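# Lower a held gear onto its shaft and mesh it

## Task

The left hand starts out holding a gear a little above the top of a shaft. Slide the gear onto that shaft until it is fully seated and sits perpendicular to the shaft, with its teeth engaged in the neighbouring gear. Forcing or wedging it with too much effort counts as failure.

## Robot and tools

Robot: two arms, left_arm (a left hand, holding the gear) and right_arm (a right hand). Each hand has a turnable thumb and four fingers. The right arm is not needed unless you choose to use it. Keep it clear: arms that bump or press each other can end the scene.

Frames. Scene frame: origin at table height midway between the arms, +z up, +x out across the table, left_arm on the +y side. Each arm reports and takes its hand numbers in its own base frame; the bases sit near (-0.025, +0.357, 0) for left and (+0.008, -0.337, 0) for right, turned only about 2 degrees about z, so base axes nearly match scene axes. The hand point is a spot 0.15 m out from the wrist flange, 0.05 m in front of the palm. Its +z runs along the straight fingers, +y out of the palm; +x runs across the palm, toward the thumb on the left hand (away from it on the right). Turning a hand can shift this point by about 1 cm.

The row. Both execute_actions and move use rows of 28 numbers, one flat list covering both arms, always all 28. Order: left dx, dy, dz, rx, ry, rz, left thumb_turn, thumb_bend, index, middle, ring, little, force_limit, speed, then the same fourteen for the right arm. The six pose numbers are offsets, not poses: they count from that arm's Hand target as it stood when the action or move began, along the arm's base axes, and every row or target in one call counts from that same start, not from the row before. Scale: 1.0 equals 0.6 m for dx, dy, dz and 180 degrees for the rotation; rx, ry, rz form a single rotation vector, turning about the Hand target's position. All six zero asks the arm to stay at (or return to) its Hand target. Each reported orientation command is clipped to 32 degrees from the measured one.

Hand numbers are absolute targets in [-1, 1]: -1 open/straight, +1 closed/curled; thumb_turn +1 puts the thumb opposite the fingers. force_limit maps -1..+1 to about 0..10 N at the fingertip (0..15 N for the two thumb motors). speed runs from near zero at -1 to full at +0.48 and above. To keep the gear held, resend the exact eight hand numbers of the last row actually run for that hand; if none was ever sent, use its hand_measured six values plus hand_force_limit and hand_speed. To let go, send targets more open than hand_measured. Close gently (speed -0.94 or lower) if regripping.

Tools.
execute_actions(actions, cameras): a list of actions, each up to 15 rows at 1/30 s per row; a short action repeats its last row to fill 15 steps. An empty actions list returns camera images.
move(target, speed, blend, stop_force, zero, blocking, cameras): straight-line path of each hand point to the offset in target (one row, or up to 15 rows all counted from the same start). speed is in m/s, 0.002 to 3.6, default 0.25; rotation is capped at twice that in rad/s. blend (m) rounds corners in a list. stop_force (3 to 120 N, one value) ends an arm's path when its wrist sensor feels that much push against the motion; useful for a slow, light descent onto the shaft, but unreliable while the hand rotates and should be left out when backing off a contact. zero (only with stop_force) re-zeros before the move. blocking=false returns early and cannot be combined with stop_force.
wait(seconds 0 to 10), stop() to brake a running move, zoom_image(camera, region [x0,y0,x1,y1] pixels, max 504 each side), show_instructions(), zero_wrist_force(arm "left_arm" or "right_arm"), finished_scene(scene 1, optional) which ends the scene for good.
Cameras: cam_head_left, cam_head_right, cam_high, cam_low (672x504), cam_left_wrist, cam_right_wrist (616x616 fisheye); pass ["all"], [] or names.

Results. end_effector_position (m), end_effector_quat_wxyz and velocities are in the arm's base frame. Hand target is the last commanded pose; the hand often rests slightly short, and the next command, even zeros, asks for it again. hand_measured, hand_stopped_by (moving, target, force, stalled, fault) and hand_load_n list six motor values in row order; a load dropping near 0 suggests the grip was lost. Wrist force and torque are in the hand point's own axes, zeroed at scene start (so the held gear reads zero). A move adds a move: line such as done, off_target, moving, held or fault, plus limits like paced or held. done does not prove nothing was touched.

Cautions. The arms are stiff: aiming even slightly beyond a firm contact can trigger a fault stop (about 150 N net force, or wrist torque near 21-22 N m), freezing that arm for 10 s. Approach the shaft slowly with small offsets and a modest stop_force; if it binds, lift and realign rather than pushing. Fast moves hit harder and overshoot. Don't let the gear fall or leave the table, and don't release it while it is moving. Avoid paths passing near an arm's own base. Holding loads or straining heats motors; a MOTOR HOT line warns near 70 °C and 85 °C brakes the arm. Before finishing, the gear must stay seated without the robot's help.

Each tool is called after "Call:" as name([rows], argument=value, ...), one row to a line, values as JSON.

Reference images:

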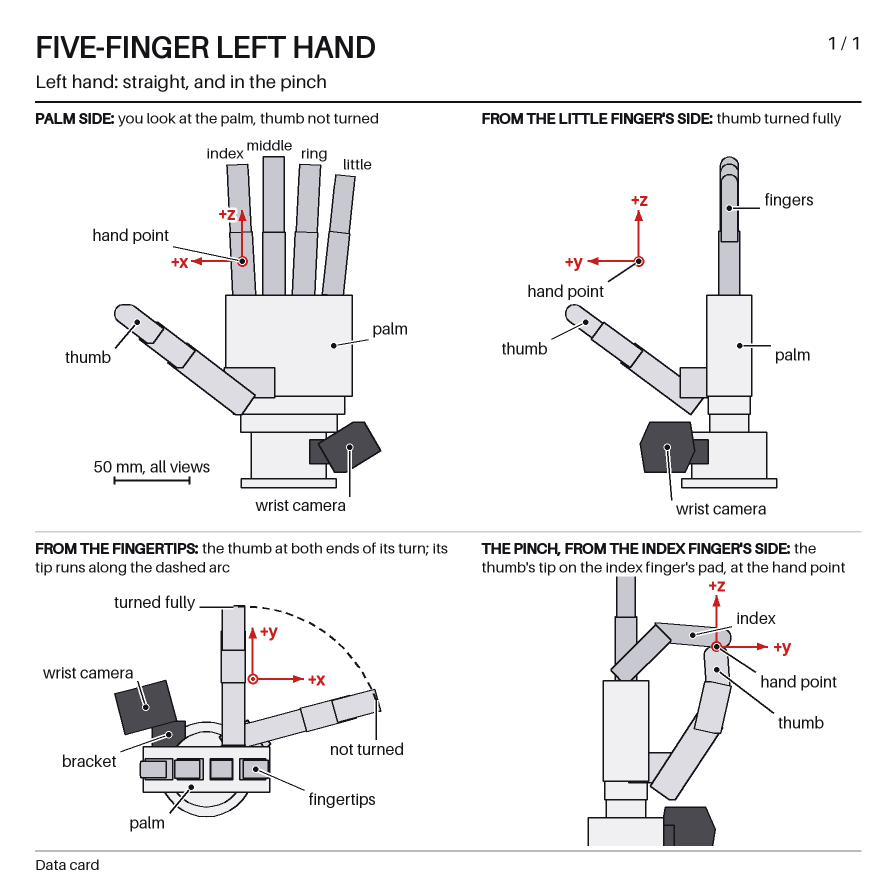

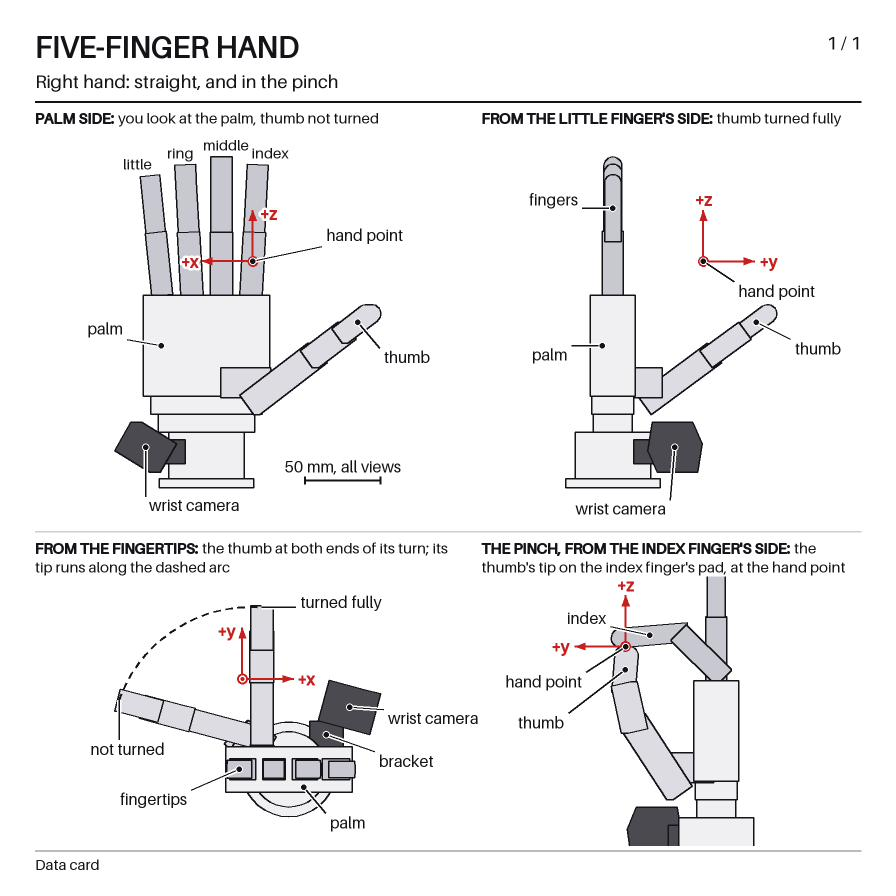

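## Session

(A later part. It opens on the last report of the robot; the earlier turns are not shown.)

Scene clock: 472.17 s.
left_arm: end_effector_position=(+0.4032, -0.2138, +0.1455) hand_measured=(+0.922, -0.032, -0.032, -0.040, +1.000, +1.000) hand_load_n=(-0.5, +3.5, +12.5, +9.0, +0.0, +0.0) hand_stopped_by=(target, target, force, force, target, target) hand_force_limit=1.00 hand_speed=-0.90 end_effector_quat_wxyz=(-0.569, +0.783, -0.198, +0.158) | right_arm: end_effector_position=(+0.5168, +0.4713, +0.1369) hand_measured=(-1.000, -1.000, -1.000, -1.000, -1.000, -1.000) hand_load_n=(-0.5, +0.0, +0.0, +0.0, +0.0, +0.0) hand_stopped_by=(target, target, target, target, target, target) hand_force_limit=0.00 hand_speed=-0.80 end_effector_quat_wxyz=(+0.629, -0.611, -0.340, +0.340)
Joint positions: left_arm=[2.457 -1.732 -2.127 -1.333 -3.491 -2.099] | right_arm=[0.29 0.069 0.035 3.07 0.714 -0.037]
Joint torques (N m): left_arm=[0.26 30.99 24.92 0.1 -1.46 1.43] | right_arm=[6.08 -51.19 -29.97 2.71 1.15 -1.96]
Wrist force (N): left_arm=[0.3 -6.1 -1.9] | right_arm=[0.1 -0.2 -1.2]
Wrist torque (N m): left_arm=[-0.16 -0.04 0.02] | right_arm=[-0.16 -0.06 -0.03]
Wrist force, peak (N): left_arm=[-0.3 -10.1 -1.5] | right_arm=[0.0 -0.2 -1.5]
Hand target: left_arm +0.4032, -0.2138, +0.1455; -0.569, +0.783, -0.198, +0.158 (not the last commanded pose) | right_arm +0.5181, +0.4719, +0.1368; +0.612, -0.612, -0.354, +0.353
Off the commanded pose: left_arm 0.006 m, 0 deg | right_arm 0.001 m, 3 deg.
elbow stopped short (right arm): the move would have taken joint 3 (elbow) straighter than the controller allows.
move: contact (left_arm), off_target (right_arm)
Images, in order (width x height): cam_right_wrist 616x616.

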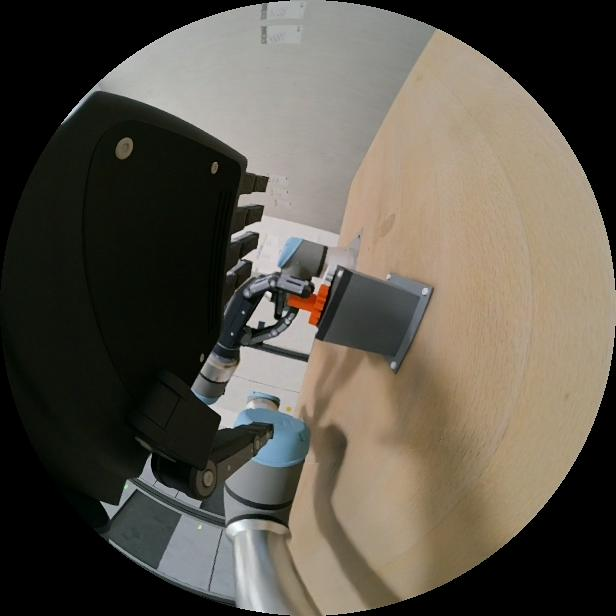

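Call:
move(target=[0,0,0.0007,0,0,0,0.922,-0.032,-0.032,-0.040,1.0,1.0,1.0,-0.9,0,0,0,0,0,0,-1,-1,-1,-1,-1,-1,0,-0.8], speed=0.02)

Scene clock: 484.97 s.
left_arm: end_effector_position=(+0.4032, -0.2138, +0.1459) hand_measured=(+0.922, -0.032, -0.032, -0.040, +1.000, +1.000) hand_load_n=(-0.5, +4.5, +12.0, +8.5, +0.0, +0.0) hand_stopped_by=(target, target, force, force, target, target) hand_force_limit=1.00 hand_speed=-0.90 end_effector_quat_wxyz=(-0.569, +0.783, -0.198, +0.158) | right_arm: end_effector_position=(+0.5168, +0.4713, +0.1369) hand_measured=(-1.000, -1.000, -1.000, -1.000, -1.000, -1.000) hand_load_n=(+0.0, +0.0, +0.0, +0.0, +0.0, +0.0) hand_stopped_by=(target, target, target, target, target, target) hand_force_limit=0.00 hand_speed=-0.80 end_effector_quat_wxyz=(+0.629, -0.611, -0.340, +0.340)
Joint positions: left_arm=[2.457 -1.732 -2.126 -1.334 -3.491 -2.099] | right_arm=[0.29 0.069 0.035 3.07 0.714 -0.037]
Joint torques (N m): left_arm=[0.81 33.62 26 0.11 0.56 1.28] | right_arm=[6.19 -50.52 -29.66 2.77 0.95 -1.88]
Wrist force (N): left_arm=[1.4 0.8 -0.8] | right_arm=[0.3 -0.4 -1.2]
Wrist torque (N m): left_arm=[0.01 0.00 -0.10] | right_arm=[-0.18 -0.08 -0.03]
Wrist force, peak (N): left_arm=[0.4 -6.5 -1.9] | right_arm=[0.2 -0.4 -1.4]
Hand target: left_arm +0.4032, -0.2138, +0.1459; -0.569, +0.783, -0.198, +0.158 | right_arm +0.5181, +0.4719, +0.1368; +0.612, -0.612, -0.354, +0.353
Off the commanded pose: left_arm 0.000 m, 0 deg | right_arm 0.001 m, 3 deg.
elbow stopped short (right arm): the move would have taken joint 3 (elbow) straighter than the controller allows.
move: off_target (right_arm)

Call:
move(target=[0,0,0,0,0,0,0.922,-0.16,-0.25,-0.25,1.0,1.0,1.0,-0.85,0,0,0,0,0,0,-1,-1,-1,-1,-1,-1,0,-0.8], speed=0.02, cameras=["cam_right_wrist","cam_left_wrist"])

Call:
zoom_image(camera="cam_right_wrist", region=[280, 255, 350, 325])

Call:
zoom_image(camera="cam_left_wrist", region=[225, 200, 345, 350])

Scene clock: 490.93 s.
left_arm: end_effector_position=(+0.4032, -0.2138, +0.1459) hand_measured=(+0.922, -0.160, -0.250, -0.250, +1.000, +1.000) hand_load_n=(+0.0, +0.0, +0.0, +0.0, +0.0, +0.0) hand_stopped_by=(target, target, target, target, target, target) hand_force_limit=1.00 hand_speed=-0.85 end_effector_quat_wxyz=(-0.569, +0.783, -0.198, +0.158) | right_arm: end_effector_position=(+0.5168, +0.4713, +0.1369) hand_measured=(-1.000, -1.000, -1.000, -1.000, -1.000, -1.000) hand_load_n=(+0.0, +0.0, +0.0, +0.0, +0.0, +0.0) hand_stopped_by=(target, target, target, target, target, target) hand_force_limit=0.00 hand_speed=-0.80 end_effector_quat_wxyz=(+0.629, -0.611, -0.340, +0.340)
Joint positions: left_arm=[2.457 -1.732 -2.126 -1.334 -3.491 -2.099] | right_arm=[0.29 0.069 0.035 3.07 0.714 -0.037]
Joint torques (N m): left_arm=[0.64 31.3 24.84 1.42 3.43 -1.28] | right_arm=[5.91 -50.76 -29.62 2.81 1.04 -1.85]
Wrist force (N): left_arm=[0.1 0.0 -0.2] | right_arm=[0.3 -0.1 -1.4]
Wrist torque (N m): left_arm=[0.02 -0.01 -0.05] | right_arm=[-0.12 -0.09 -0.01]
Wrist force, peak (N): left_arm=[1.3 0.2 -1.7] | right_arm=[0.1 -0.4 -1.5]
Hand target: left_arm +0.4032, -0.2138, +0.1459; -0.569, +0.783, -0.198, +0.158 | right_arm +0.5181, +0.4719, +0.1368; +0.612, -0.612, -0.354, +0.353
Off the commanded pose: left_arm 0.000 m, 0 deg | right_arm 0.001 m, 3 deg.
elbow stopped short (right arm): the move would have taken joint 3 (elbow) straighter than the controller allows.
move: off_target (right_arm)
Images, in order (width x height): cam_left_wrist 616x616, cam_right_wrist 616x616.

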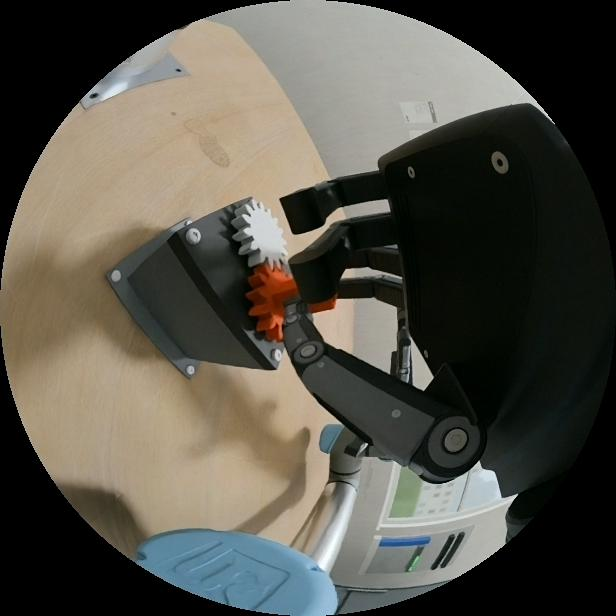

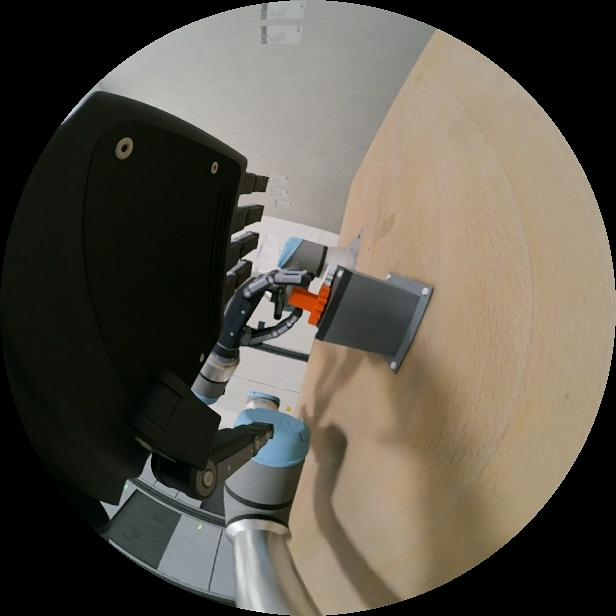

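Scaled by 7.200 from the camera's 616x616 image, which has a finer 880x880 frame.

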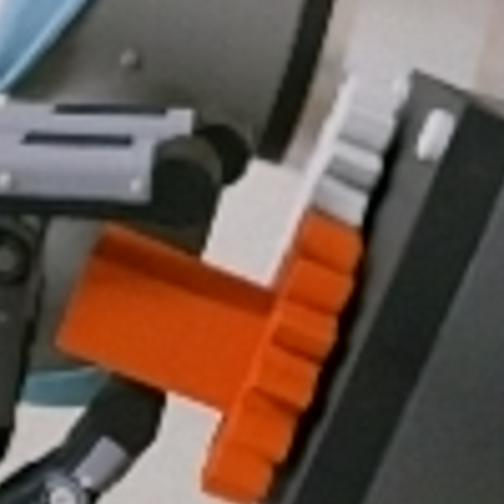

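Scaled by 3.360 from the camera's 616x616 image, which has a finer 880x880 frame.

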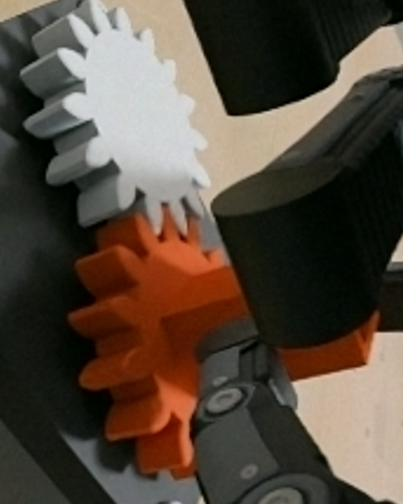

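Call:
move([
  [-0.0021,-0.0036,0,0,0,0,0.922,-0.16,-0.45,-0.45,1.0,1.0,1.0,-0.8,0,0,0,0,0,0,-1,-1,-1,-1,-1,-1,0,-0.8],
  [-0.0021,-0.0036,0.05,0,0,0,0.922,-0.16,-0.45,-0.45,1.0,1.0,1.0,-0.8,0,0,0,0,0,0,-1,-1,-1,-1,-1,-1,0,-0.8],
], speed=[0.01,0.03], stop_force=3, cameras=["cam_right_wrist","cam_left_wrist"])

Call:
zoom_image(camera="cam_right_wrist", region=[280, 255, 350, 325])

Scene clock: 501.77 s.
left_arm: end_effector_position=(+0.4020, -0.2160, +0.1759) hand_measured=(+0.922, -0.160, -0.450, -0.450, +1.000, +1.000) hand_load_n=(+0.0, +0.0, +0.0, +0.0, +0.0, +0.0) hand_stopped_by=(target, target, target, target, target, target) hand_force_limit=1.00 hand_speed=-0.80 end_effector_quat_wxyz=(-0.569, +0.783, -0.198, +0.158) | right_arm: end_effector_position=(+0.5168, +0.4713, +0.1369) hand_measured=(-1.000, -1.000, -1.000, -1.000, -1.000, -1.000) hand_load_n=(+0.0, +0.0, +0.0, +0.0, +0.0, +0.0) hand_stopped_by=(target, target, target, target, target, target) hand_force_limit=0.00 hand_speed=-0.80 end_effector_quat_wxyz=(+0.629, -0.611, -0.340, +0.340)
Joint positions: left_arm=[2.451 -1.682 -2.083 -1.439 -3.493 -2.113] | right_arm=[0.29 0.069 0.035 3.07 0.714 -0.037]
Joint torques (N m): left_arm=[-6.82 32.42 27.91 0.37 -0.53 -1.94] | right_arm=[5.94 -50.85 -29.77 2.83 0.95 -1.78]
Wrist force (N): left_arm=[0.1 -0.4 -0.4] | right_arm=[0.3 -0.2 -1.2]
Wrist torque (N m): left_arm=[0.00 -0.02 0.01] | right_arm=[-0.15 -0.09 -0.02]
Wrist force, peak (N): left_arm=[0.2 -0.2 -0.8] | right_arm=[0.0 -0.4 -1.4]
Hand target: left_arm +0.4020, -0.2160, +0.1759; -0.569, +0.783, -0.198, +0.158 | right_arm +0.5181, +0.4719, +0.1368; +0.612, -0.612, -0.354, +0.353
Off the commanded pose: left_arm 0.000 m, 0 deg | right_arm 0.001 m, 3 deg.
elbow stopped short (right arm): the move would have taken joint 3 (elbow) straighter than the controller allows.
move: off_target (right_arm)
Images, in order (width x height): cam_left_wrist 616x616, cam_right_wrist 616x616.

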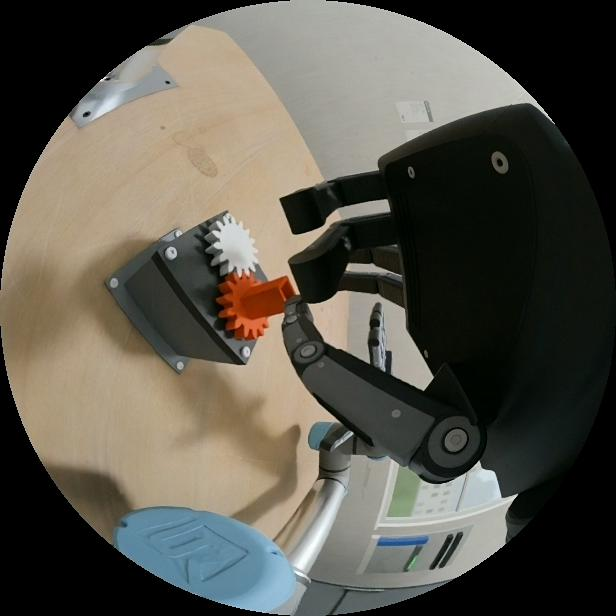

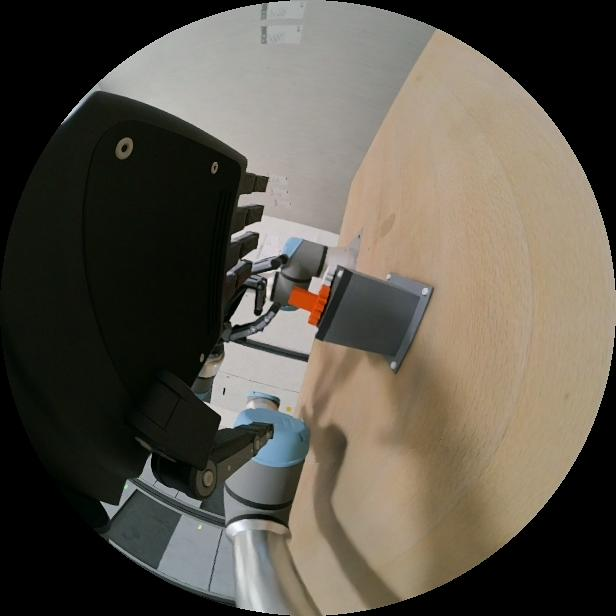

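Scaled by 7.200 from the camera's 616x616 image, which has a finer 880x880 frame.

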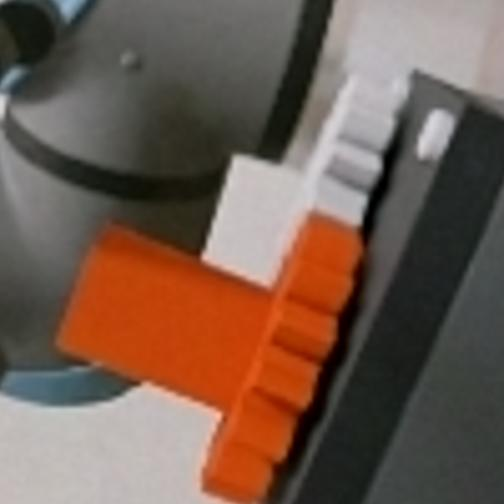

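Call:
zoom_image(camera="cam_left_wrist", region=[190, 200, 310, 370])

Call:
move(target=[0,0,0.1,0,0,0,0.922,-0.16,-0.45,-0.45,1.0,1.0,1.0,-0.8,0,0,0,0,0,0,-1,-1,-1,-1,-1,-1,0,-0.8], speed=0.15, cameras=["cam_high","cam_left_wrist","cam_low"])

Call:
zoom_image(camera="cam_low", region=[325, 205, 365, 245])

Scaled by 2.965 from the camera's 616x616 image, which has a finer 880x880 frame.

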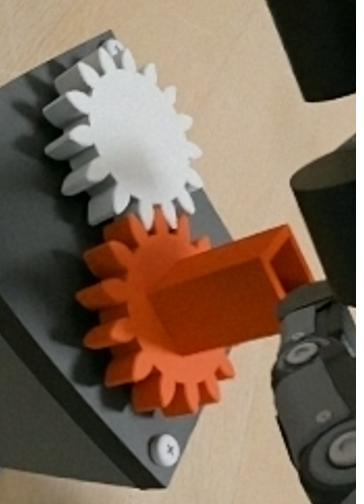

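Scene clock: 506.20 s.
left_arm: end_effector_position=(+0.4020, -0.2160, +0.2359) hand_measured=(+0.922, -0.160, -0.450, -0.450, +1.000, +1.000) hand_load_n=(+0.0, +0.0, +0.0, +0.0, +0.0, +0.0) hand_stopped_by=(target, target, target, target, target, target) hand_force_limit=1.00 hand_speed=-0.80 end_effector_quat_wxyz=(-0.569, +0.783, -0.198, +0.158) | right_arm: end_effector_position=(+0.5168, +0.4713, +0.1369) hand_measured=(-1.000, -1.000, -1.000, -1.000, -1.000, -1.000) hand_load_n=(+0.0, +0.5, +0.0, +0.0, +0.0, +0.0) hand_stopped_by=(target, target, target, target, target, target) hand_force_limit=0.00 hand_speed=-0.80 end_effector_quat_wxyz=(+0.629, -0.611, -0.340, +0.340)
Joint positions: left_arm=[2.452 -1.601 -1.993 -1.61 -3.493 -2.113] | right_arm=[0.29 0.069 0.035 3.07 0.714 -0.037]
Joint torques (N m): left_arm=[-7.24 30.68 29.12 0.37 -0.56 -1.71] | right_arm=[6 -51.15 -29.58 2.71 0.95 -1.81]
Wrist force (N): left_arm=[0.1 -0.3 0.0] | right_arm=[0.1 -0.2 -1.3]
Wrist torque (N m): left_arm=[0.02 -0.01 0.03] | right_arm=[-0.15 -0.06 -0.03]
Wrist force, peak (N): left_arm=[0.2 -1.0 -0.7] | right_arm=[0.2 -0.3 -1.5]
Hand target: left_arm +0.4020, -0.2160, +0.2359; -0.569, +0.783, -0.198, +0.158 | right_arm +0.5181, +0.4719, +0.1368; +0.612, -0.612, -0.354, +0.353
Off the commanded pose: left_arm 0.000 m, 0 deg | right_arm 0.001 m, 3 deg.
elbow stopped short (right arm): the move would have taken joint 3 (elbow) straighter than the controller allows.
move: off_target (right_arm)
Images, in order (width x height): cam_high 672x504, cam_low 672x504, cam_left_wrist 616x616.

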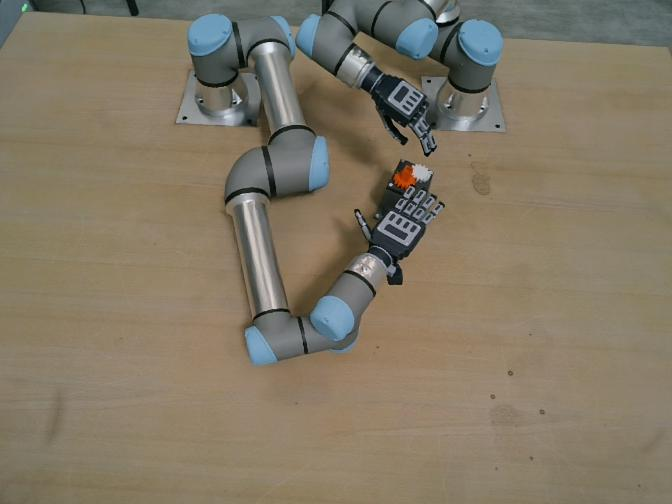

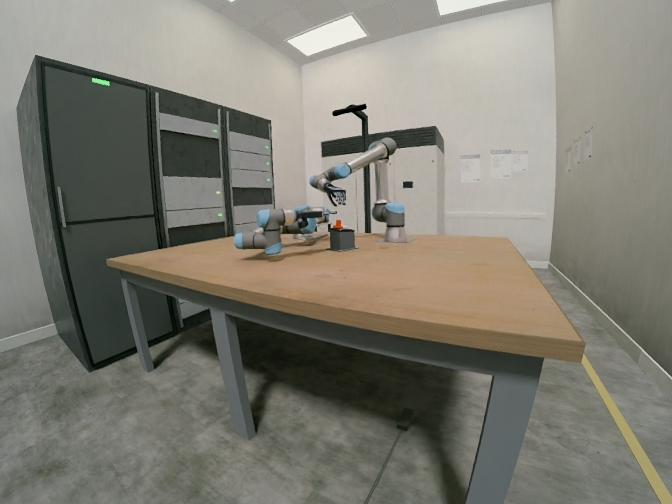

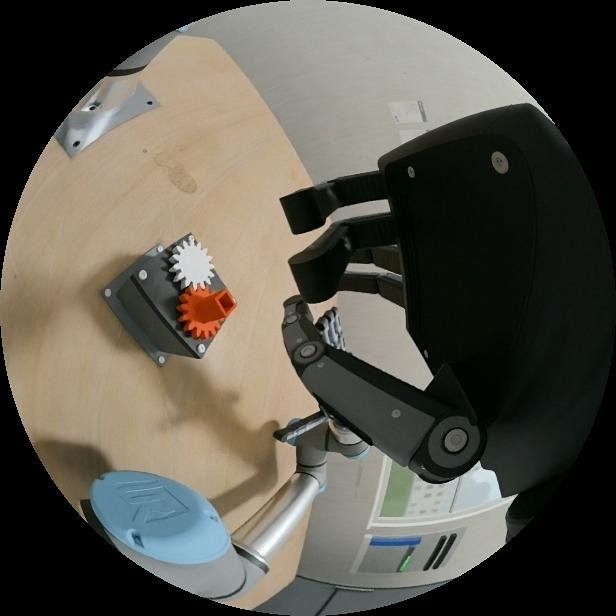

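Scaled by 12.600 from the camera's 672x504 image, which has a finer 960x720 frame.

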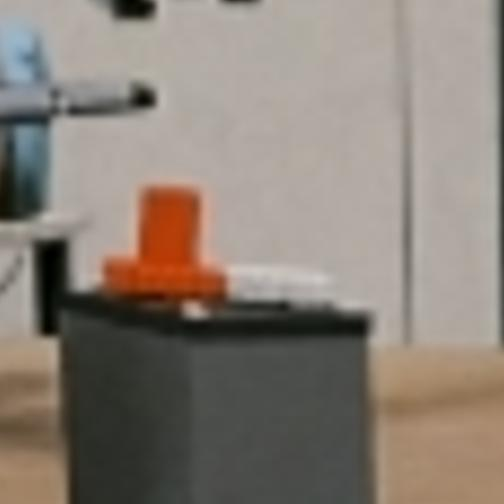

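Call:
finished_scene()

The scene is finished: the task was done.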